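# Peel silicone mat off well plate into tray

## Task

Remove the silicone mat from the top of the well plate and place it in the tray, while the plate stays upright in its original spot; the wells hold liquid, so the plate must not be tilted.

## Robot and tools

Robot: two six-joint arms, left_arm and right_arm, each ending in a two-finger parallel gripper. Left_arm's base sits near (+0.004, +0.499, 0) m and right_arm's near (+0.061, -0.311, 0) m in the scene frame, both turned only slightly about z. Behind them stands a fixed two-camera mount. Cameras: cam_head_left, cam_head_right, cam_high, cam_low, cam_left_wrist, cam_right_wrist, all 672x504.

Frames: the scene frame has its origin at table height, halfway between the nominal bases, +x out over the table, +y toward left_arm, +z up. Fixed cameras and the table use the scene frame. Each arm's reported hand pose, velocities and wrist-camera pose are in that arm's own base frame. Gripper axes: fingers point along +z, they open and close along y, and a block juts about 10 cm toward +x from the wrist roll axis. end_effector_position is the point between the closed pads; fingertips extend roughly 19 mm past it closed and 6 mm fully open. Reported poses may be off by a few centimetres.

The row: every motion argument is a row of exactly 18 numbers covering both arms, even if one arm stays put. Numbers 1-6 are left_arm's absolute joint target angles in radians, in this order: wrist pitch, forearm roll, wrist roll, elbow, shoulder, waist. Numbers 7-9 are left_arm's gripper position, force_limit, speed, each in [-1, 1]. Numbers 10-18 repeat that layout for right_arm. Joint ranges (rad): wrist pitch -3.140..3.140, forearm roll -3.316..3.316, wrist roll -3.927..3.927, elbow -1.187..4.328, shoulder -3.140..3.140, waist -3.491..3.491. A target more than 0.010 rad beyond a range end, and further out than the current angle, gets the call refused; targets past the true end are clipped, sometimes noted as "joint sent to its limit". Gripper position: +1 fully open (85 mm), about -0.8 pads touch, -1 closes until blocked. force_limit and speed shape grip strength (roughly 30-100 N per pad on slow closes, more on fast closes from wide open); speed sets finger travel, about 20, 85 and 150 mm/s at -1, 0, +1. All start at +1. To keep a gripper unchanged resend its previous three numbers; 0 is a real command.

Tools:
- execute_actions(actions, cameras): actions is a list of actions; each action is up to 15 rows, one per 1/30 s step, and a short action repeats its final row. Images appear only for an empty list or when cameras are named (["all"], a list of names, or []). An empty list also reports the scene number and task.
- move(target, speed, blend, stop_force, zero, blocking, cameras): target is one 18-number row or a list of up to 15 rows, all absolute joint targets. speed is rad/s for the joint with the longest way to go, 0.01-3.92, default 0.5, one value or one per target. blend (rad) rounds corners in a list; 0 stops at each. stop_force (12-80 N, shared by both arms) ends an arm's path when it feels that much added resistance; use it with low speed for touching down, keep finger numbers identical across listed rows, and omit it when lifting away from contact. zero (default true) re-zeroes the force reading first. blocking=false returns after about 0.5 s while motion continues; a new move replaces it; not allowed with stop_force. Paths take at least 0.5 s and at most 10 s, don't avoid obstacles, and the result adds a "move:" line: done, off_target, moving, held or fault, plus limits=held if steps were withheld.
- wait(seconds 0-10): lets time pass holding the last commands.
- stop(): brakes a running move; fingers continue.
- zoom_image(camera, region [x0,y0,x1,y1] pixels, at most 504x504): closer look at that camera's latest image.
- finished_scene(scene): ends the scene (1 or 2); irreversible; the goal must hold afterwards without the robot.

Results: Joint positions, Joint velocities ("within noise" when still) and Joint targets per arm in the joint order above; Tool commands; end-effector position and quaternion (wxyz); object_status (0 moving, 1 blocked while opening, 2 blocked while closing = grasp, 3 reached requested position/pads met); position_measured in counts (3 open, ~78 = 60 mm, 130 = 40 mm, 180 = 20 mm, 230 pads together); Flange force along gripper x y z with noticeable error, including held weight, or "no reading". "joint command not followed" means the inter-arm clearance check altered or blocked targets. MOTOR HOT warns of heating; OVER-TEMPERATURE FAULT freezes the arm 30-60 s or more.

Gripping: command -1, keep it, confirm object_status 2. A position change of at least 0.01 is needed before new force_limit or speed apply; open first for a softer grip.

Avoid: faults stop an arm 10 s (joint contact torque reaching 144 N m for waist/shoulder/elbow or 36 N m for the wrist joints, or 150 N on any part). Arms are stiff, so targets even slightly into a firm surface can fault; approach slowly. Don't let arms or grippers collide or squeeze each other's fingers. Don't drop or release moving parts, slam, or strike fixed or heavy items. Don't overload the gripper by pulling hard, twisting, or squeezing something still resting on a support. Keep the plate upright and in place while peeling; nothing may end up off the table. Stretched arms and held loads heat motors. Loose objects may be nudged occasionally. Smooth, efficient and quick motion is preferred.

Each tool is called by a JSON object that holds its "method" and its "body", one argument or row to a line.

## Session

{"method": "execute_actions", "body": {
  "actions": []
}}

{"method": "zoom_image", "body": {
  "camera": "cam_high",
  "region": [370, 130, 570, 370]
}}

{"method": "zoom_image", "body": {
  "camera": "cam_low",
  "region": [200, 270, 320, 360]
}}

Scene clock: 0.00 s.
left_arm: end_effector_position=(+0.6318, -0.2383, +0.3003) position_measured=3 object_status=3 end_effector_quat_wxyz=(-0.093, -0.543, +0.821, -0.148) | right_arm: end_effector_position=(+0.3431, +0.3387, +0.3078) position_measured=3 object_status=3 end_effector_quat_wxyz=(-0.158, -0.467, +0.861, -0.125)
Joint names: [wrist pitch, forearm roll, wrist roll, elbow, shoulder, waist]
Joint positions: left_arm=[-1.572 0.351 1.186 0.53 0.514 -0.014] | right_arm=[-2.034 0.039 -0.071 0.446 0.388 1.075]
Joint velocities: within noise
Flange force (N): no reading
Joint targets: left_arm=[-1.572 0.351 1.186 0.530 0.514 -0.014] | right_arm=[-2.034 0.039 -0.071 0.446 0.388 1.075]
Tool commands: left_gripper/position=+1.0 left_gripper/force_limit=+1.0 left_gripper/speed=+1.0 right_gripper/position=+1.0 right_gripper/force_limit=+1.0 right_gripper/speed=+1.0

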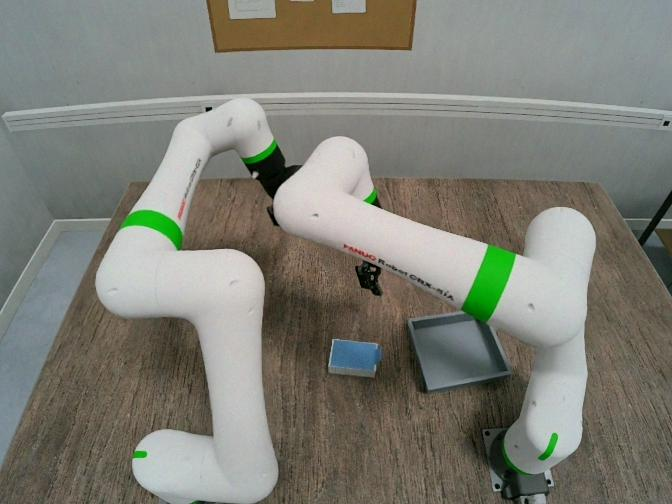

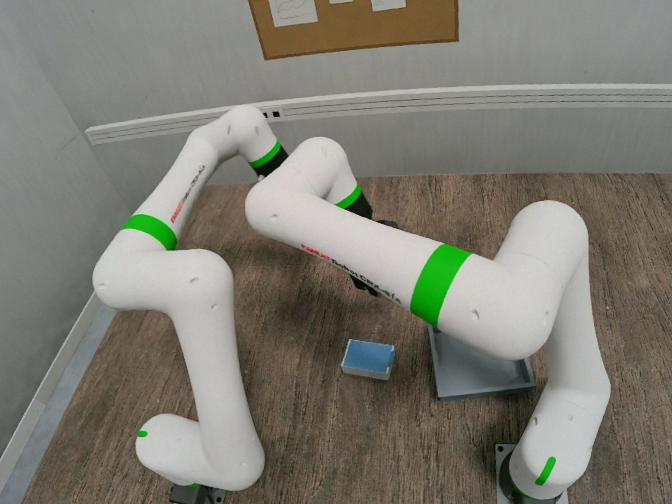

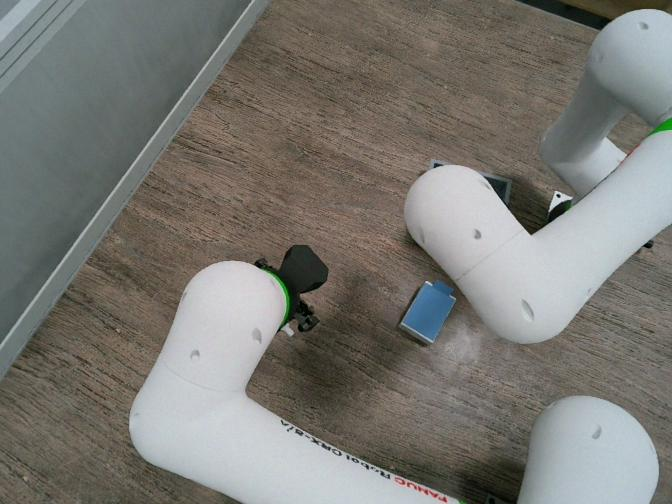

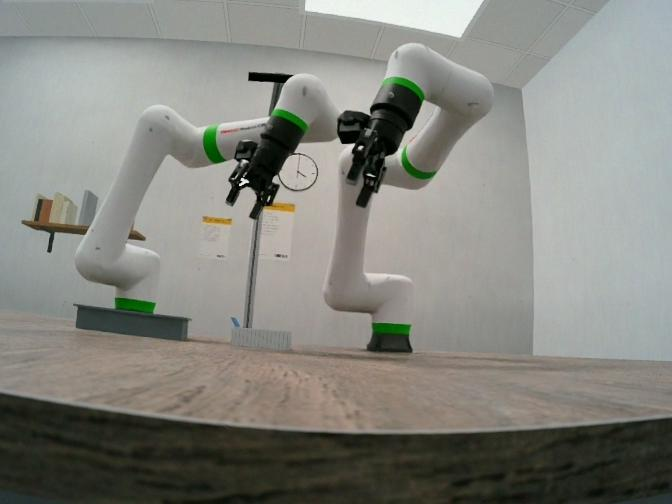

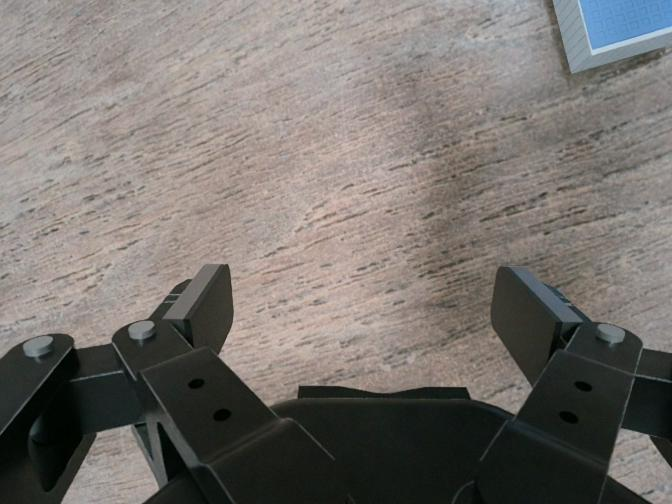

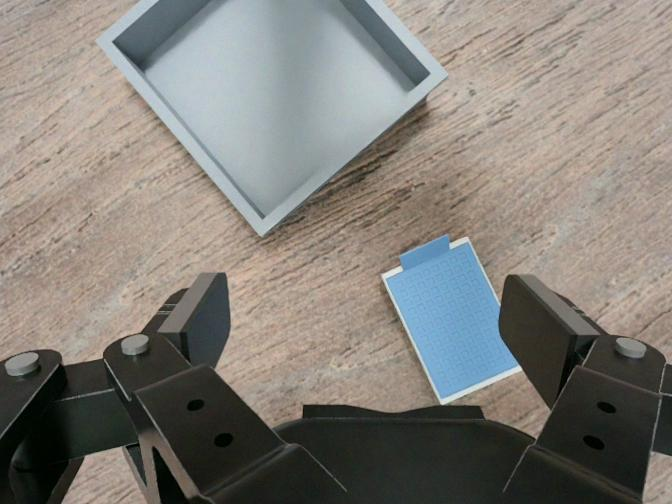

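Scaled by 2.100 from the camera's 672x504 image, which has a finer 960x720 frame.

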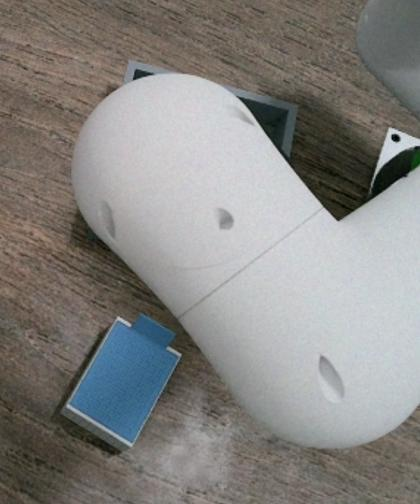

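Scaled by 4.200 from the camera's 672x504 image, which has a finer 960x720 frame.

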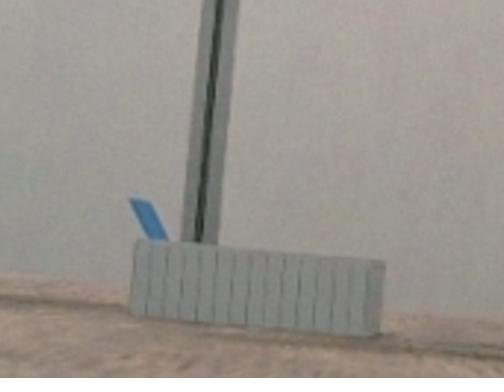

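{"method": "move", "body": {
  "target": [-0.8,0,0,-0.45,-0.25,0.1,-1,0,0,-1.4278,0,-1.1723,-0.1742,-0.0312,1.1723,1,1,1],
  "speed": 0.7,
  "cameras": ["cam_right_wrist","cam_high","cam_head_right"]
}}

{"method": "zoom_image", "body": {
  "camera": "cam_right_wrist",
  "region": [230, 20, 600, 300]
}}

Scene clock: 2.57 s.
left_arm: end_effector_position=(+0.4993, -0.0806, +0.2340) position_measured=232 object_status=3 end_effector_quat_wxyz=(+0.281, -0.048, +0.958, +0.014) | right_arm: end_effector_position=(+0.2800, +0.3300, +0.2211) position_measured=3 object_status=3 end_effector_quat_wxyz=(+0.000, +0.000, +1.000, +0.000)
Joint names: [wrist pitch, forearm roll, wrist roll, elbow, shoulder, waist]
Joint positions: left_arm=[-0.8 0 0 -0.45 -0.25 0.1] | right_arm=[-1.428 0 -1.172 -0.174 -0.031 1.172]
Flange force (N): left_arm=[-5.3 -8.8 2.9] | right_arm=[2.8 -1.9 2.2]
Joint targets: left_arm=[-0.800 0.000 0.000 -0.450 -0.250 0.100] | right_arm=[-1.428 0.000 -1.172 -0.174 -0.031 1.172]
move: done
Images, in order (width x height): cam_head_right 672x504, cam_high 672x504, cam_right_wrist 672x504.

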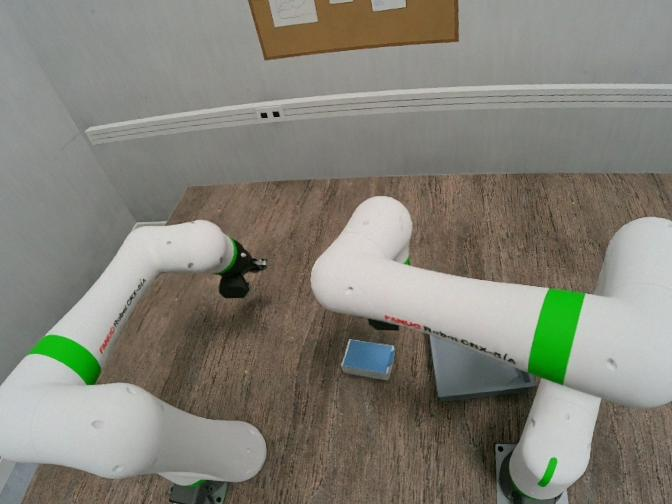

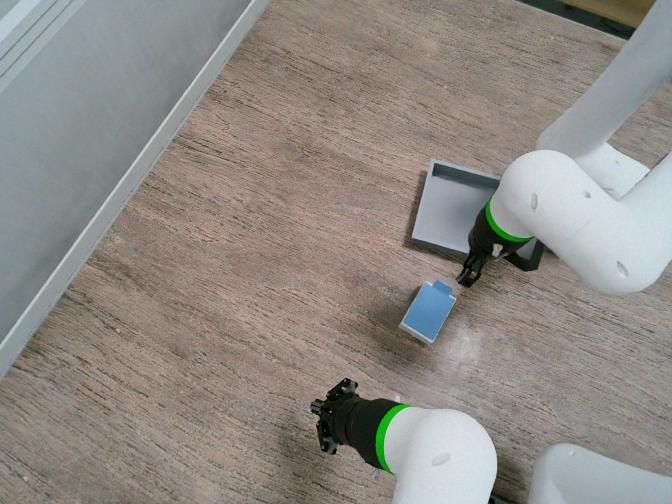

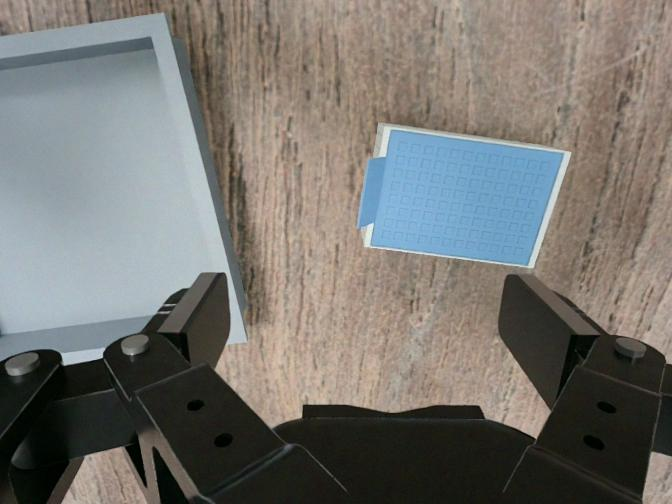

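Scaled by 1.362 from the camera's 672x504 image, which has a finer 960x720 frame.

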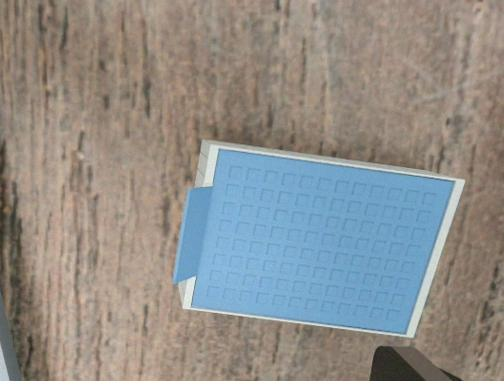

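{"method": "move", "body": {
  "target": [-0.8,0,0,-0.45,-0.25,0.1,-1,0,0,-0.5345,0,-1.3392,-0.8425,-0.3461,1.181,1,1,1],
  "speed": 0.6,
  "cameras": ["cam_right_wrist","cam_low"]
}}

{"method": "zoom_image", "body": {
  "camera": "cam_right_wrist",
  "region": [200, 20, 550, 350]
}}

{"method": "zoom_image", "body": {
  "camera": "cam_low",
  "region": [180, 270, 300, 360]
}}

Scene clock: 5.43 s.
left_arm: end_effector_position=(+0.4993, -0.0806, +0.2340) position_measured=232 object_status=3 end_effector_quat_wxyz=(+0.281, -0.048, +0.958, +0.014) | right_arm: end_effector_position=(+0.2721, +0.3202, +0.0980) position_measured=3 object_status=3 end_effector_quat_wxyz=(+0.082, +0.076, +0.961, +0.254)
Joint names: [wrist pitch, forearm roll, wrist roll, elbow, shoulder, waist]
Joint positions: left_arm=[-0.8 0 0 -0.45 -0.25 0.1] | right_arm=[-0.535 0 -1.339 -0.842 -0.346 1.181]
Flange force (N): left_arm=[-5.8 -8.5 4.1] | right_arm=no reading
Joint targets: left_arm=[-0.800 0.000 0.000 -0.450 -0.250 0.100] | right_arm=[-0.534 0.000 -1.339 -0.843 -0.346 1.181]
move: done
Images, in order (width x height): cam_low 672x504, cam_right_wrist 672x504.

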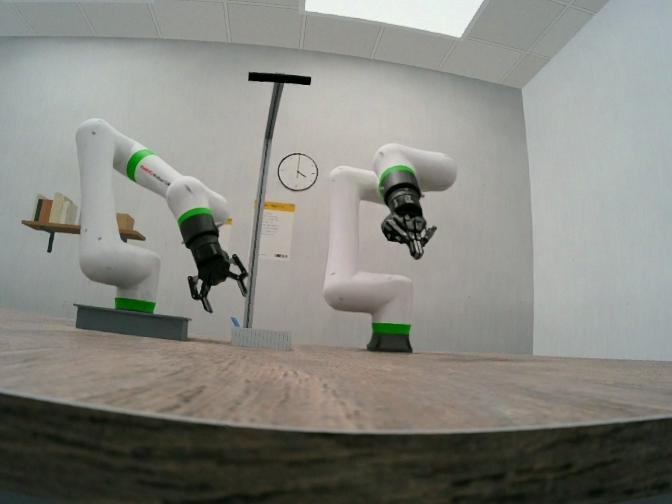

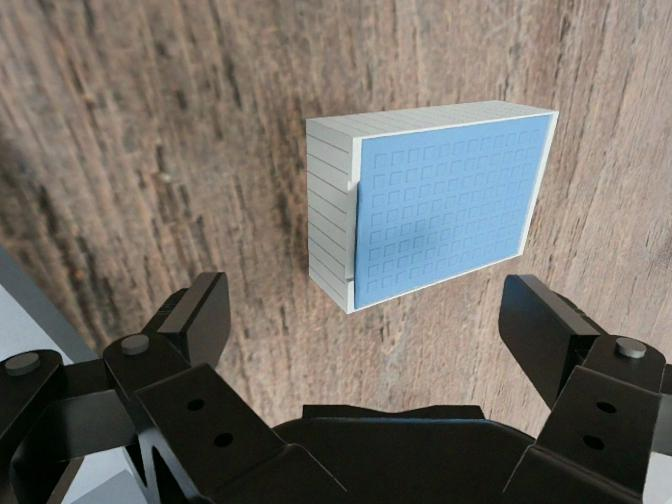

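Scaled by 1.440 from the camera's 672x504 image, which has a finer 960x720 frame.

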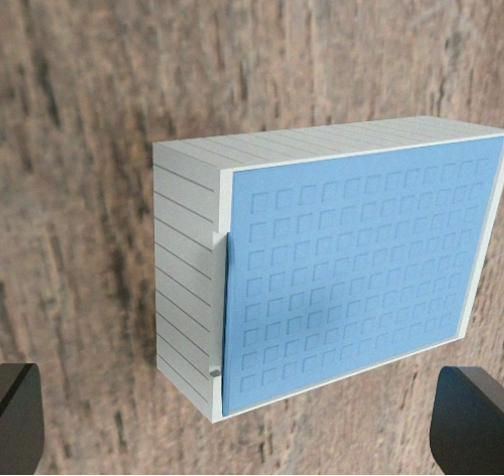

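Scaled by 4.200 from the camera's 672x504 image, which has a finer 960x720 frame.

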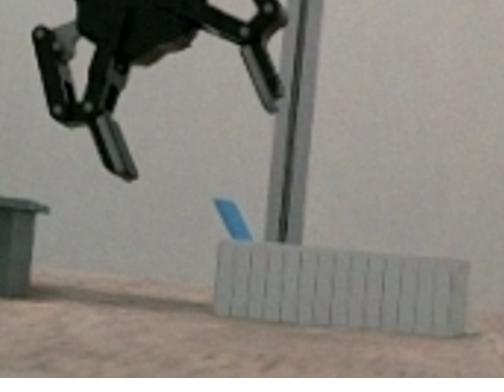

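{"method": "move", "body": {
  "target": [
    [-0.8,0,0,-0.45,-0.25,0.1,-1,0,0,-0.4192,0,-1.3392,-0.8459,-0.2342,1.181,1,1,1],
    [-0.8,0,0,-0.45,-0.25,0.1,-1,0,0,-0.4192,0,-1.3392,-0.8459,-0.2342,1.181,-1,-0.5,-0.5]
  ],
  "speed": 0.12,
  "cameras": ["cam_right_wrist","cam_low"]
}}

{"method": "zoom_image", "body": {
  "camera": "cam_low",
  "region": [180, 270, 300, 360]
}}

Scene clock: 8.87 s.
left_arm: end_effector_position=(+0.4993, -0.0806, +0.2340) position_measured=232 object_status=3 end_effector_quat_wxyz=(+0.281, -0.048, +0.958, +0.014) | right_arm: end_effector_position=(+0.2789, +0.3367, +0.0689) position_measured=228 object_status=2 end_effector_quat_wxyz=(+0.082, +0.076, +0.961, +0.254)
Joint names: [wrist pitch, forearm roll, wrist roll, elbow, shoulder, waist]
Joint positions: left_arm=[-0.8 0 0 -0.45 -0.25 0.1] | right_arm=[-0.419 0 -1.339 -0.846 -0.234 1.181]
Flange force (N): left_arm=[-5.7 -8.8 4.1] | right_arm=no reading
Joint targets: left_arm=[-0.800 0.000 0.000 -0.450 -0.250 0.100] | right_arm=[-0.419 0.000 -1.339 -0.846 -0.234 1.181]
move: done
Images, in order (width x height): cam_low 672x504, cam_right_wrist 672x504.

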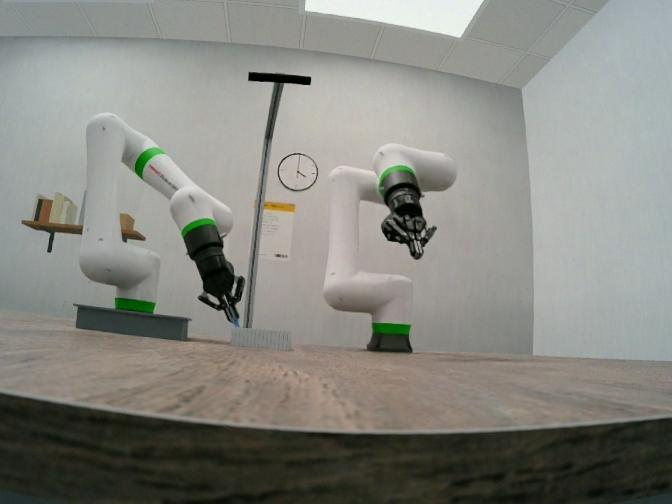

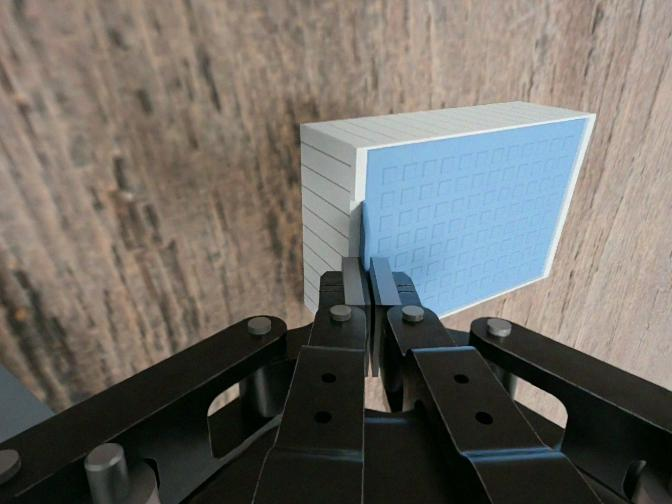

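Scaled by 4.200 from the camera's 672x504 image, which has a finer 960x720 frame.

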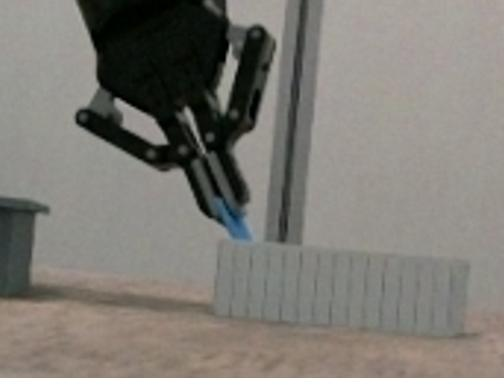

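{"method": "move", "body": {
  "target": [
    [-0.8,0,0,-0.45,-0.15,-0.4,-1,0,0,-0.4192,0,-1.3392,-0.8459,-0.2342,1.181,-1,-0.5,-0.5],
    [-0.7473,0,0,-0.4483,0.0752,-0.5529,-1,0,0,-0.4192,0,-1.3392,-0.8459,-0.2342,1.181,-1,-0.5,-0.5]
  ],
  "speed": [0.6,0.3],
  "blend": [0.05,0],
  "cameras": ["cam_low"]
}}

{"method": "zoom_image", "body": {
  "camera": "cam_low",
  "region": [180, 270, 300, 360]
}}

{"method": "move", "body": {
  "target": [-0.6698,0,0,-0.4837,0.1173,-0.5529,-1,0,0,-0.4192,0,-1.3392,-0.8459,-0.2342,1.181,-1,-0.5,-0.5],
  "speed": 0.04,
  "stop_force": 18,
  "cameras": ["cam_low","cam_left_wrist"]
}}

{"method": "zoom_image", "body": {
  "camera": "cam_low",
  "region": [180, 250, 340, 370]
}}

Scene clock: 11.37 s.
left_arm: end_effector_position=(+0.3535, -0.3709, +0.0805) position_measured=232 object_status=3 end_effector_quat_wxyz=(+0.144, +0.270, +0.951, -0.041) | right_arm: end_effector_position=(+0.2789, +0.3367, +0.0689) position_measured=228 object_status=2 end_effector_quat_wxyz=(+0.082, +0.076, +0.961, +0.254)
Joint names: [wrist pitch, forearm roll, wrist roll, elbow, shoulder, waist]
Joint positions: left_arm=[-0.747 0 0 -0.448 0.075 -0.553] | right_arm=[-0.419 0 -1.339 -0.846 -0.234 1.181]
Flange force (N): left_arm=[-7.2 -7.3 6.3] | right_arm=no reading
Joint targets: left_arm=[-0.747 0.000 0.000 -0.448 0.075 -0.553] | right_arm=[-0.419 0.000 -1.339 -0.846 -0.234 1.181]
move: done
Images, in order (width x height): cam_low 672x504.

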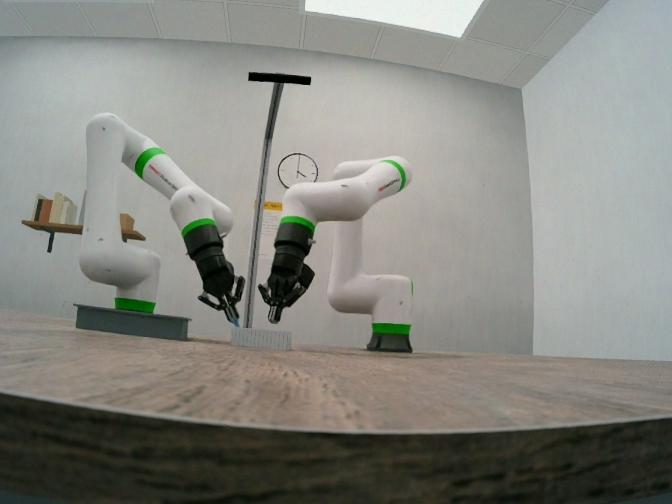

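Scaled by 4.200 from the camera's 672x504 image, which has a finer 960x720 frame.

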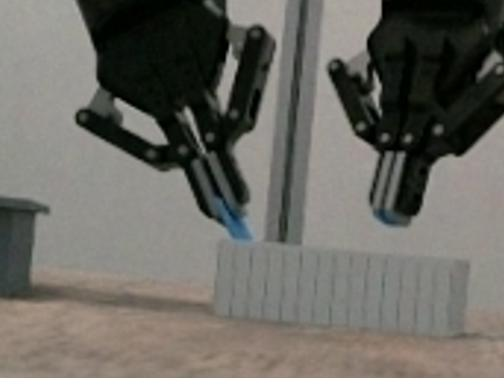

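Scene clock: 13.13 s.
left_arm: end_effector_position=(+0.3535, -0.3710, +0.0626) position_measured=232 object_status=3 end_effector_quat_wxyz=(+0.144, +0.270, +0.951, -0.041) | right_arm: end_effector_position=(+0.2789, +0.3367, +0.0689) position_measured=228 object_status=2 end_effector_quat_wxyz=(+0.082, +0.076, +0.961, +0.254)
Joint names: [wrist pitch, forearm roll, wrist roll, elbow, shoulder, waist]
Joint positions: left_arm=[-0.7 0 0 -0.47 0.1 -0.553] | right_arm=[-0.419 0 -1.339 -0.846 -0.234 1.181]
Flange force (N): left_arm=[-7.7 -3.1 -30.9] | right_arm=no reading
Joint targets: left_arm=[-0.700 0.000 0.000 -0.470 0.100 -0.553] | right_arm=[-0.419 0.000 -1.339 -0.846 -0.234 1.181]
move: contact (left_arm); left_arm: the wrist pitch is farthest, 0.030 rad from its target
Images, in order (width x height): cam_low 672x504, cam_left_wrist 672x504.

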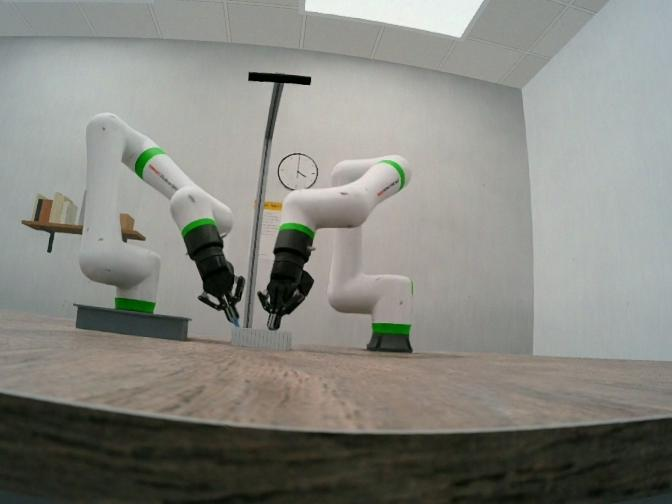

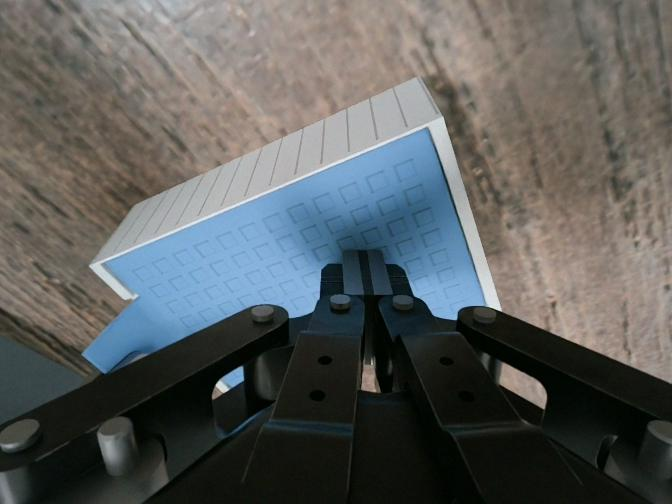

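Scaled by 3.150 from the camera's 672x504 image, which has a finer 960x720 frame.

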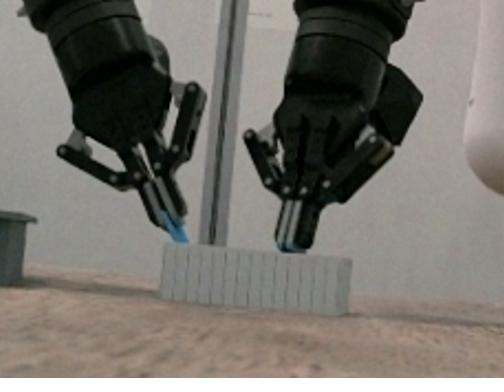

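{"method": "move", "body": {
  "target": [
    [-0.7,0,0,-0.47,0.1,-0.553,-1,0,0,-0.5037,0,-1.3392,-0.7918,-0.2646,1.1865,-1,-0.5,-0.5],
    [-0.7,0,0,-0.47,0.1,-0.553,-1,0,0,-0.5609,0,-1.3392,-0.7303,-0.2603,1.1954,-1,-0.5,-0.5]
  ],
  "speed": 0.045,
  "blend": [0.02,0],
  "cameras": ["cam_low","cam_right_wrist"]
}}

{"method": "zoom_image", "body": {
  "camera": "cam_low",
  "region": [180, 250, 340, 370]
}}

Scene clock: 17.00 s.
left_arm: end_effector_position=(+0.3534, -0.3709, +0.0626) position_measured=232 object_status=3 end_effector_quat_wxyz=(+0.144, +0.270, +0.951, -0.041) | right_arm: end_effector_position=(+0.2817, +0.3602, +0.1185) position_measured=228 object_status=2 end_effector_quat_wxyz=(+0.080, +0.069, +0.961, +0.254)
Joint names: [wrist pitch, forearm roll, wrist roll, elbow, shoulder, waist]
Joint positions: left_arm=[-0.7 0 0 -0.47 0.1 -0.553] | right_arm=[-0.561 0 -1.339 -0.73 -0.26 1.195]
Flange force (N): left_arm=[-9.9 -3.5 -29.2] | right_arm=[6.5 -2.3 4.5]
Joint targets: left_arm=[-0.700 0.000 0.000 -0.470 0.100 -0.553] | right_arm=[-0.561 0.000 -1.339 -0.730 -0.260 1.195]
move: done
Images, in order (width x height): cam_low 672x504, cam_right_wrist 672x504.

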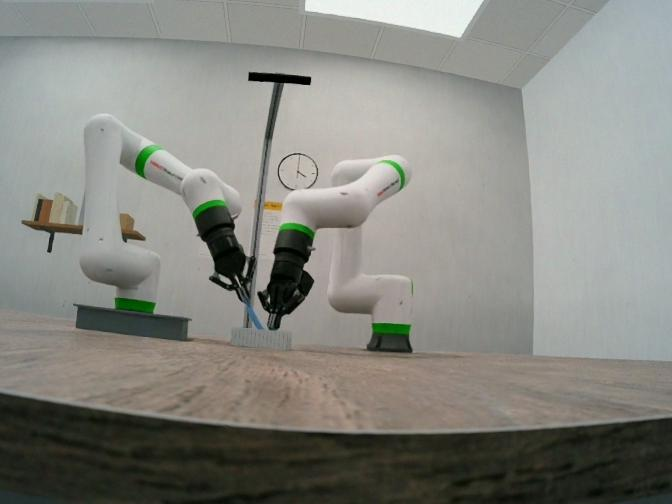

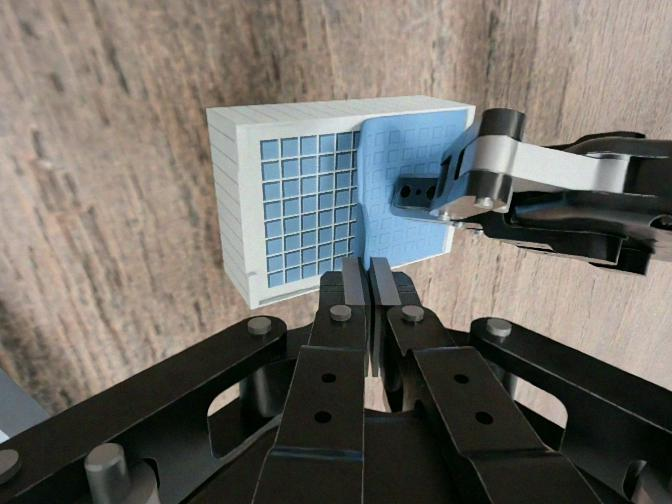

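Scaled by 3.150 from the camera's 672x504 image, which has a finer 960x720 frame.

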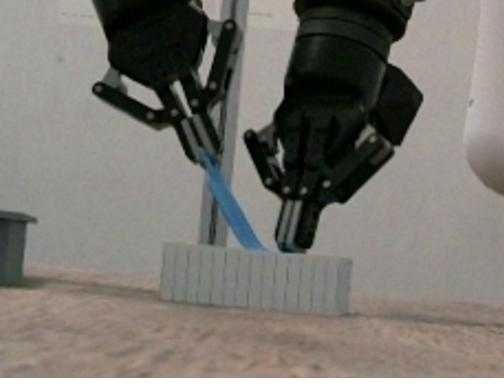

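{"method": "move", "body": {
  "target": [
    [-0.7,0,0,-0.47,0.1,-0.553,-1,0,0,-0.5409,0,-1.3392,-0.7518,-0.2618,1.1923,-1,-0.5,-0.5],
    [-0.7473,0,0,-0.4483,0.0752,-0.553,-1,0,0,-0.5409,0,-1.3392,-0.7518,-0.2618,1.1923,-1,-0.5,-0.5],
    [-0.7449,0,0,-0.5026,0.0233,-0.4904,-1,0,0,-0.5409,0,-1.3392,-0.7518,-0.2618,1.1923,-1,-0.5,-0.5]
  ],
  "speed": 0.12,
  "blend": [0,0.02,0]
}}

{"method": "move", "body": {
  "target": [-0.6644,0,0,-0.5378,0.0686,-0.4904,-1,0,0,-0.5409,0,-1.3392,-0.7518,-0.2618,1.1923,-1,-0.5,-0.5],
  "speed": 0.04,
  "stop_force": 18,
  "cameras": ["cam_low","cam_left_wrist"]
}}

{"method": "zoom_image", "body": {
  "camera": "cam_low",
  "region": [180, 250, 340, 370]
}}

Scene clock: 19.27 s.
left_arm: end_effector_position=(+0.3567, -0.3378, +0.0806) position_measured=232 object_status=3 end_effector_quat_wxyz=(+0.145, +0.240, +0.959, -0.036) | right_arm: end_effector_position=(+0.2811, +0.3551, +0.1107) position_measured=228 object_status=2 end_effector_quat_wxyz=(+0.080, +0.071, +0.961, +0.254)
Joint names: [wrist pitch, forearm roll, wrist roll, elbow, shoulder, waist]
Joint positions: left_arm=[-0.745 0 0 -0.503 0.023 -0.49] | right_arm=[-0.541 0 -1.339 -0.752 -0.262 1.192]
Flange force (N): left_arm=[-7.2 -8.4 6.0] | right_arm=[6.7 -2.5 -0.1]
Joint targets: left_arm=[-0.745 0.000 0.000 -0.503 0.023 -0.490] | right_arm=[-0.541 0.000 -1.339 -0.752 -0.262 1.192]
move: done

Scene clock: 20.93 s.
left_arm: end_effector_position=(+0.3571, -0.3381, +0.0646) position_measured=232 object_status=3 end_effector_quat_wxyz=(+0.145, +0.240, +0.959, -0.036) | right_arm: end_effector_position=(+0.2811, +0.3551, +0.1107) position_measured=228 object_status=2 end_effector_quat_wxyz=(+0.080, +0.071, +0.961, +0.254)
Joint names: [wrist pitch, forearm roll, wrist roll, elbow, shoulder, waist]
Joint positions: left_arm=[-0.701 0 0 -0.521 0.047 -0.49] | right_arm=[-0.541 0 -1.339 -0.752 -0.262 1.192]
Flange force (N): left_arm=[-5.0 -3.8 -28.0] | right_arm=[6.4 -2.1 -0.2]
Joint targets: left_arm=[-0.702 0.000 0.000 -0.521 0.047 -0.490] | right_arm=[-0.541 0.000 -1.339 -0.752 -0.262 1.192]
move: contact (left_arm); left_arm: the wrist pitch is farthest, 0.037 rad from its target
Images, in order (width x height): cam_low 672x504, cam_left_wrist 672x504.

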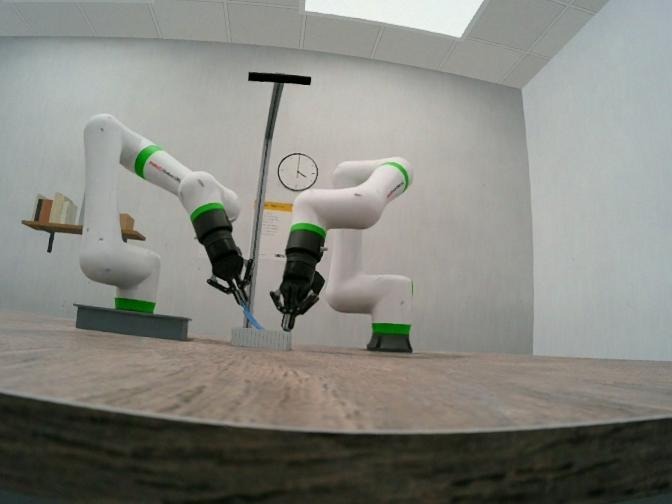

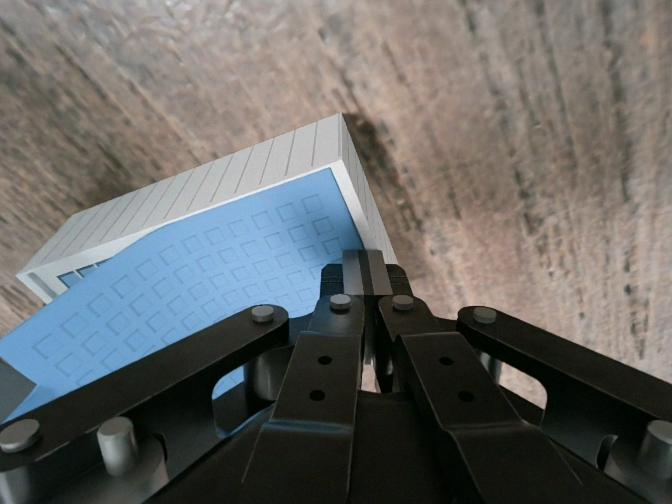

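Scaled by 3.150 from the camera's 672x504 image, which has a finer 960x720 frame.

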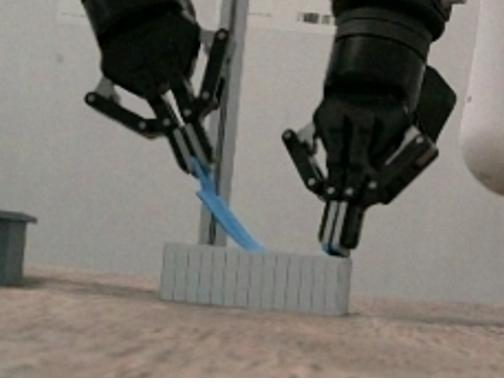

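{"method": "move", "body": {
  "target": [
    [-0.702,0,0,-0.521,0.047,-0.49,-1,0,0,-0.6318,0,-1.3392,-0.6351,-0.2360,1.2091,-1,-0.5,-0.5],
    [-0.702,0,0,-0.521,0.047,-0.49,-1,0,0,-0.7108,0,-1.3392,-0.5749,-0.2548,1.2117,-1,-0.5,-0.5]
  ],
  "speed": 0.05,
  "blend": [0.02,0],
  "cameras": ["cam_low","cam_right_wrist"]
}}

{"method": "zoom_image", "body": {
  "camera": "cam_low",
  "region": [180, 250, 340, 370]
}}

Scene clock: 25.37 s.
left_arm: end_effector_position=(+0.3573, -0.3379, +0.0649) position_measured=232 object_status=3 end_effector_quat_wxyz=(+0.145, +0.240, +0.959, -0.036) | right_arm: end_effector_position=(+0.2853, +0.3900, +0.1785) position_measured=228 object_status=2 end_effector_quat_wxyz=(+0.078, +0.061, +0.962, +0.255)
Joint names: [wrist pitch, forearm roll, wrist roll, elbow, shoulder, waist]
Joint positions: left_arm=[-0.702 0 0 -0.521 0.047 -0.49] | right_arm=[-0.711 0 -1.339 -0.575 -0.255 1.212]
Flange force (N): left_arm=[-8.0 -10.7 -8.8] | right_arm=[5.2 -3.3 -0.3]
Joint targets: left_arm=[-0.702 0.000 0.000 -0.521 0.047 -0.490] | right_arm=[-0.711 0.000 -1.339 -0.575 -0.255 1.212]
move: done
Images, in order (width x height): cam_low 672x504, cam_right_wrist 672x504.

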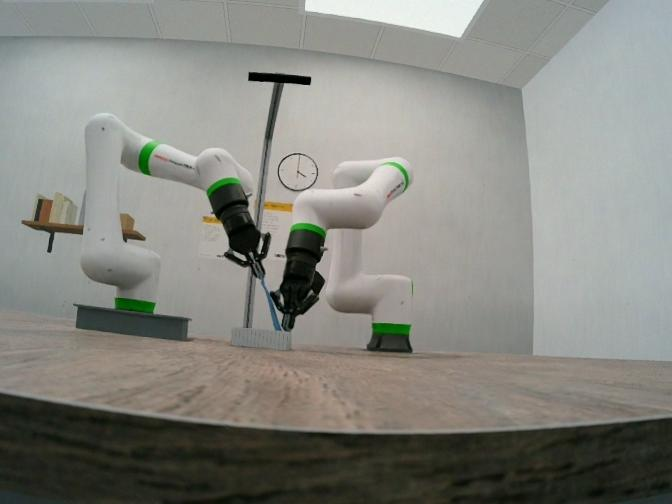

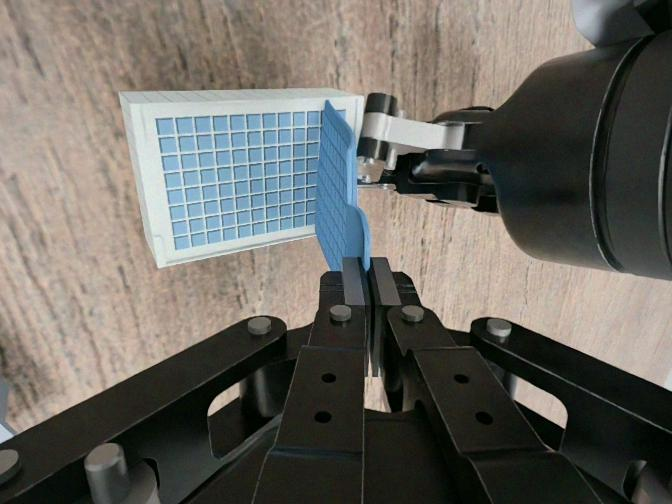

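Scaled by 3.150 from the camera's 672x504 image, which has a finer 960x720 frame.

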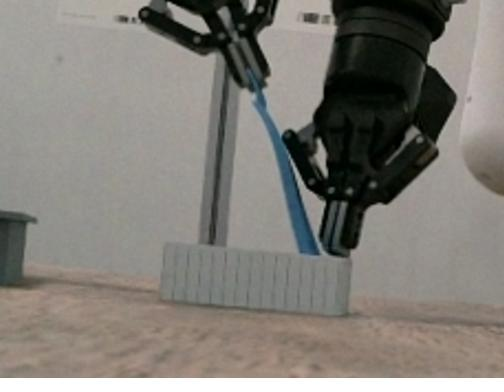

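{"method": "move", "body": {
  "target": [
    [-0.7449,0,0,-0.5026,0.0233,-0.49,-1,0,0,-0.7108,0,-1.3392,-0.5749,-0.2548,1.2117,-1,-0.5,-0.5],
    [-0.7449,0,0,-0.5,-0.13,-0.2,-1,0,0,-0.7108,0,-1.3392,-0.5749,-0.2548,1.2117,-1,-0.5,-0.5],
    [-0.7449,0,0,-0.5,-0.2,0,-1,0,0,-0.859,0,-1.3392,-0.4425,-0.2706,1.2158,-1,-0.5,-0.5],
    [-0.7449,0,0,-0.5,-0.25,0.1,-1,0,0,-1.0657,0,-1.3392,-0.6066,-0.6414,0.9331,-1,-0.5,-0.5]
  ],
  "speed": [0.06,0.3,0.1,0.3],
  "blend": [0.02,0.06,0.02,0],
  "cameras": ["cam_low","cam_right_wrist","cam_high","cam_head_right"]
}}

Scene clock: 31.47 s.
left_arm: end_effector_position=(+0.4959, -0.0809, +0.2139) position_measured=232 object_status=3 end_effector_quat_wxyz=(+0.284, -0.048, +0.958, +0.014) | right_arm: end_effector_position=(+0.3098, +0.1998, +0.2605) position_measured=228 object_status=2 end_effector_quat_wxyz=(+0.112, +0.194, +0.944, +0.242)
Joint names: [wrist pitch, forearm roll, wrist roll, elbow, shoulder, waist]
Joint positions: left_arm=[-0.745 0 0 -0.5 -0.25 0.1] | right_arm=[-1.066 0 -1.339 -0.607 -0.641 0.933]
Flange force (N): left_arm=[-5.6 -9.3 4.3] | right_arm=no reading
Joint targets: left_arm=[-0.745 0.000 0.000 -0.500 -0.250 0.100] | right_arm=[-1.066 0.000 -1.339 -0.607 -0.641 0.933]
move: done
Images, in order (width x height): cam_head_right 672x504, cam_high 672x504, cam_low 672x504, cam_right_wrist 672x504.

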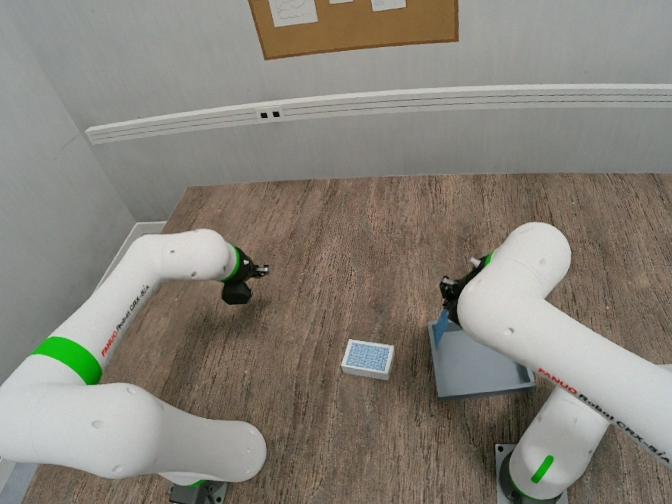

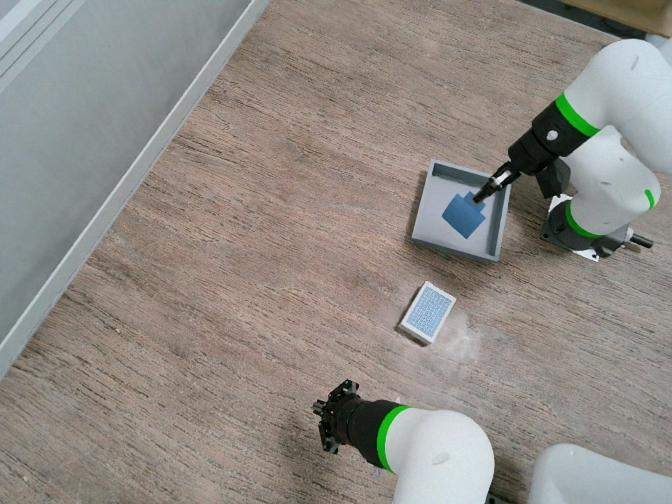

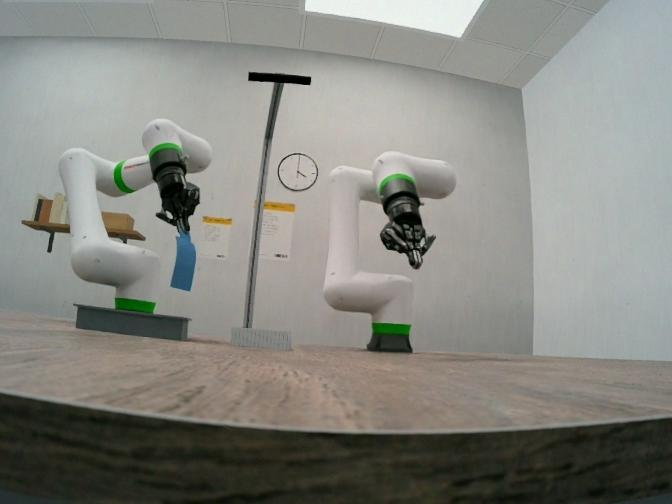

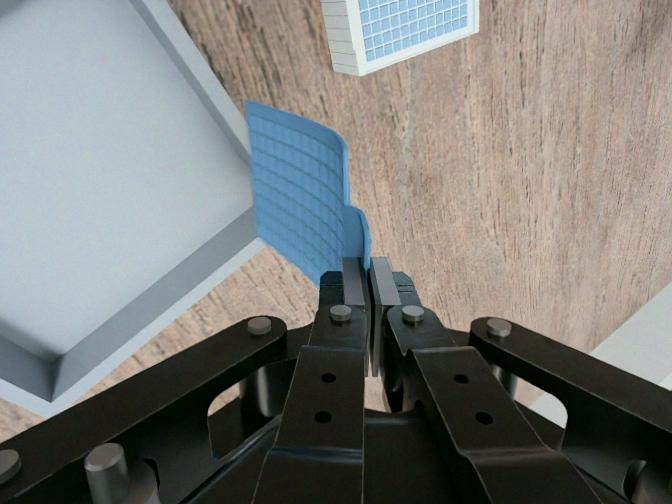

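{"method": "move", "body": {
  "target": [
    [-0.7449,0,0,-0.5,-0.25,0.1,-1,0,0,-0.8518,0,-1.3392,-0.8344,-0.6553,0.8972,-1,-0.5,-0.5],
    [-0.7449,0,0,-0.5,-0.25,0.1,-1,0,0,-0.656,0,-1.3392,-1.0468,-0.6719,0.7711,-1,-0.5,-0.5]
  ],
  "speed": [0.3,0.15],
  "blend": [0.03,0],
  "cameras": ["cam_right_wrist","cam_high"]
}}

Scene clock: 34.17 s.
left_arm: end_effector_position=(+0.4959, -0.0809, +0.2139) position_measured=232 object_status=3 end_effector_quat_wxyz=(+0.284, -0.048, +0.958, +0.014) | right_arm: end_effector_position=(+0.3097, +0.1197, +0.0805) position_measured=228 object_status=2 end_effector_quat_wxyz=(+0.132, +0.270, +0.925, +0.232)
Joint names: [wrist pitch, forearm roll, wrist roll, elbow, shoulder, waist]
Joint positions: left_arm=[-0.745 0 0 -0.5 -0.25 0.1] | right_arm=[-0.656 0 -1.339 -1.047 -0.672 0.771]
Flange force (N): left_arm=[-5.6 -9.1 4.4] | right_arm=no reading
Joint targets: left_arm=[-0.745 0.000 0.000 -0.500 -0.250 0.100] | right_arm=[-0.656 0.000 -1.339 -1.047 -0.672 0.771]
move: done
Images, in order (width x height): cam_high 672x504, cam_right_wrist 672x504.

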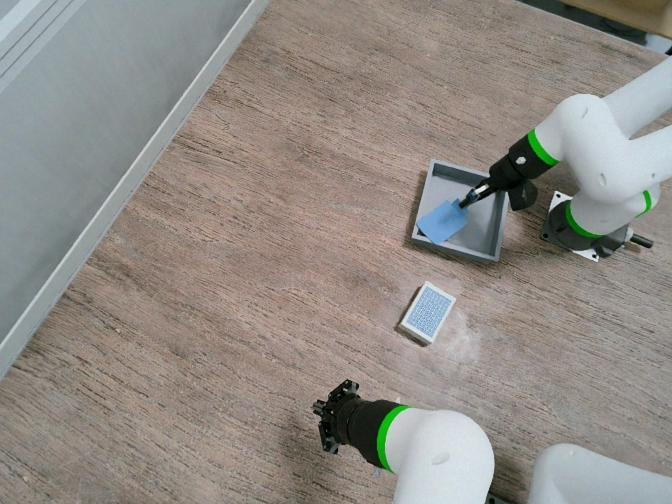

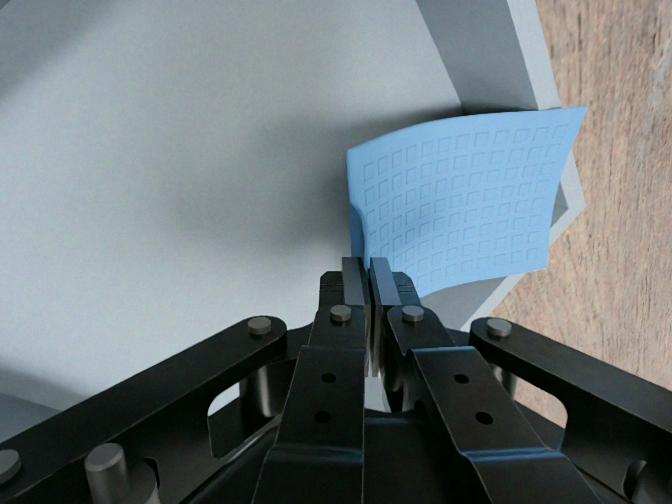

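{"method": "move", "body": {
  "target": [
    [-0.7449,0,0,-0.5,-0.25,0.1,-1,0,0,-1.2183,0,-1.3392,-0.556,-0.4035,0.8683,-1,-0.5,-0.5],
    [-0.7449,0,0,-0.5,-0.25,0.1,-1,0,0,-0.9223,0,-1.3392,-0.8757,-0.4272,0.7284,-1,-0.5,-0.5]
  ],
  "speed": [0.4,0.15],
  "blend": [0.03,0],
  "cameras": ["cam_right_wrist","cam_high"]
}}

Scene clock: 38.53 s.
left_arm: end_effector_position=(+0.4959, -0.0809, +0.2139) position_measured=232 object_status=3 end_effector_quat_wxyz=(+0.284, -0.048, +0.958, +0.014) | right_arm: end_effector_position=(+0.2952, +0.0892, +0.0656) position_measured=228 object_status=2 end_effector_quat_wxyz=(+0.051, +0.299, +0.949, +0.086)
Joint names: [wrist pitch, forearm roll, wrist roll, elbow, shoulder, waist]
Joint positions: left_arm=[-0.745 0 0 -0.5 -0.25 0.1] | right_arm=[-0.922 0 -1.339 -0.876 -0.427 0.728]
Flange force (N): left_arm=[-5.3 -8.8 4.5] | right_arm=[5.9 -3.2 0.0]
Joint targets: left_arm=[-0.745 0.000 0.000 -0.500 -0.250 0.100] | right_arm=[-0.922 0.000 -1.339 -0.876 -0.427 0.728]
move: done
Images, in order (width x height): cam_high 672x504, cam_right_wrist 672x504.

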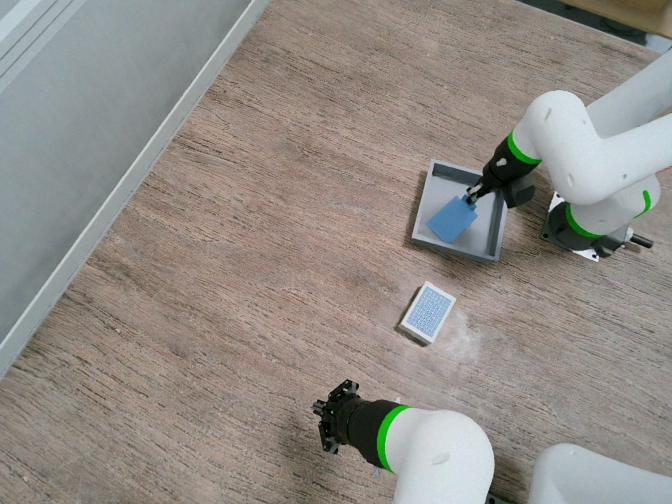

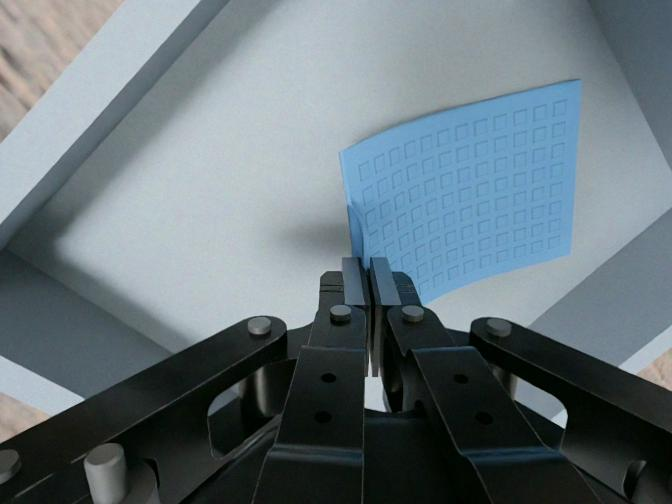

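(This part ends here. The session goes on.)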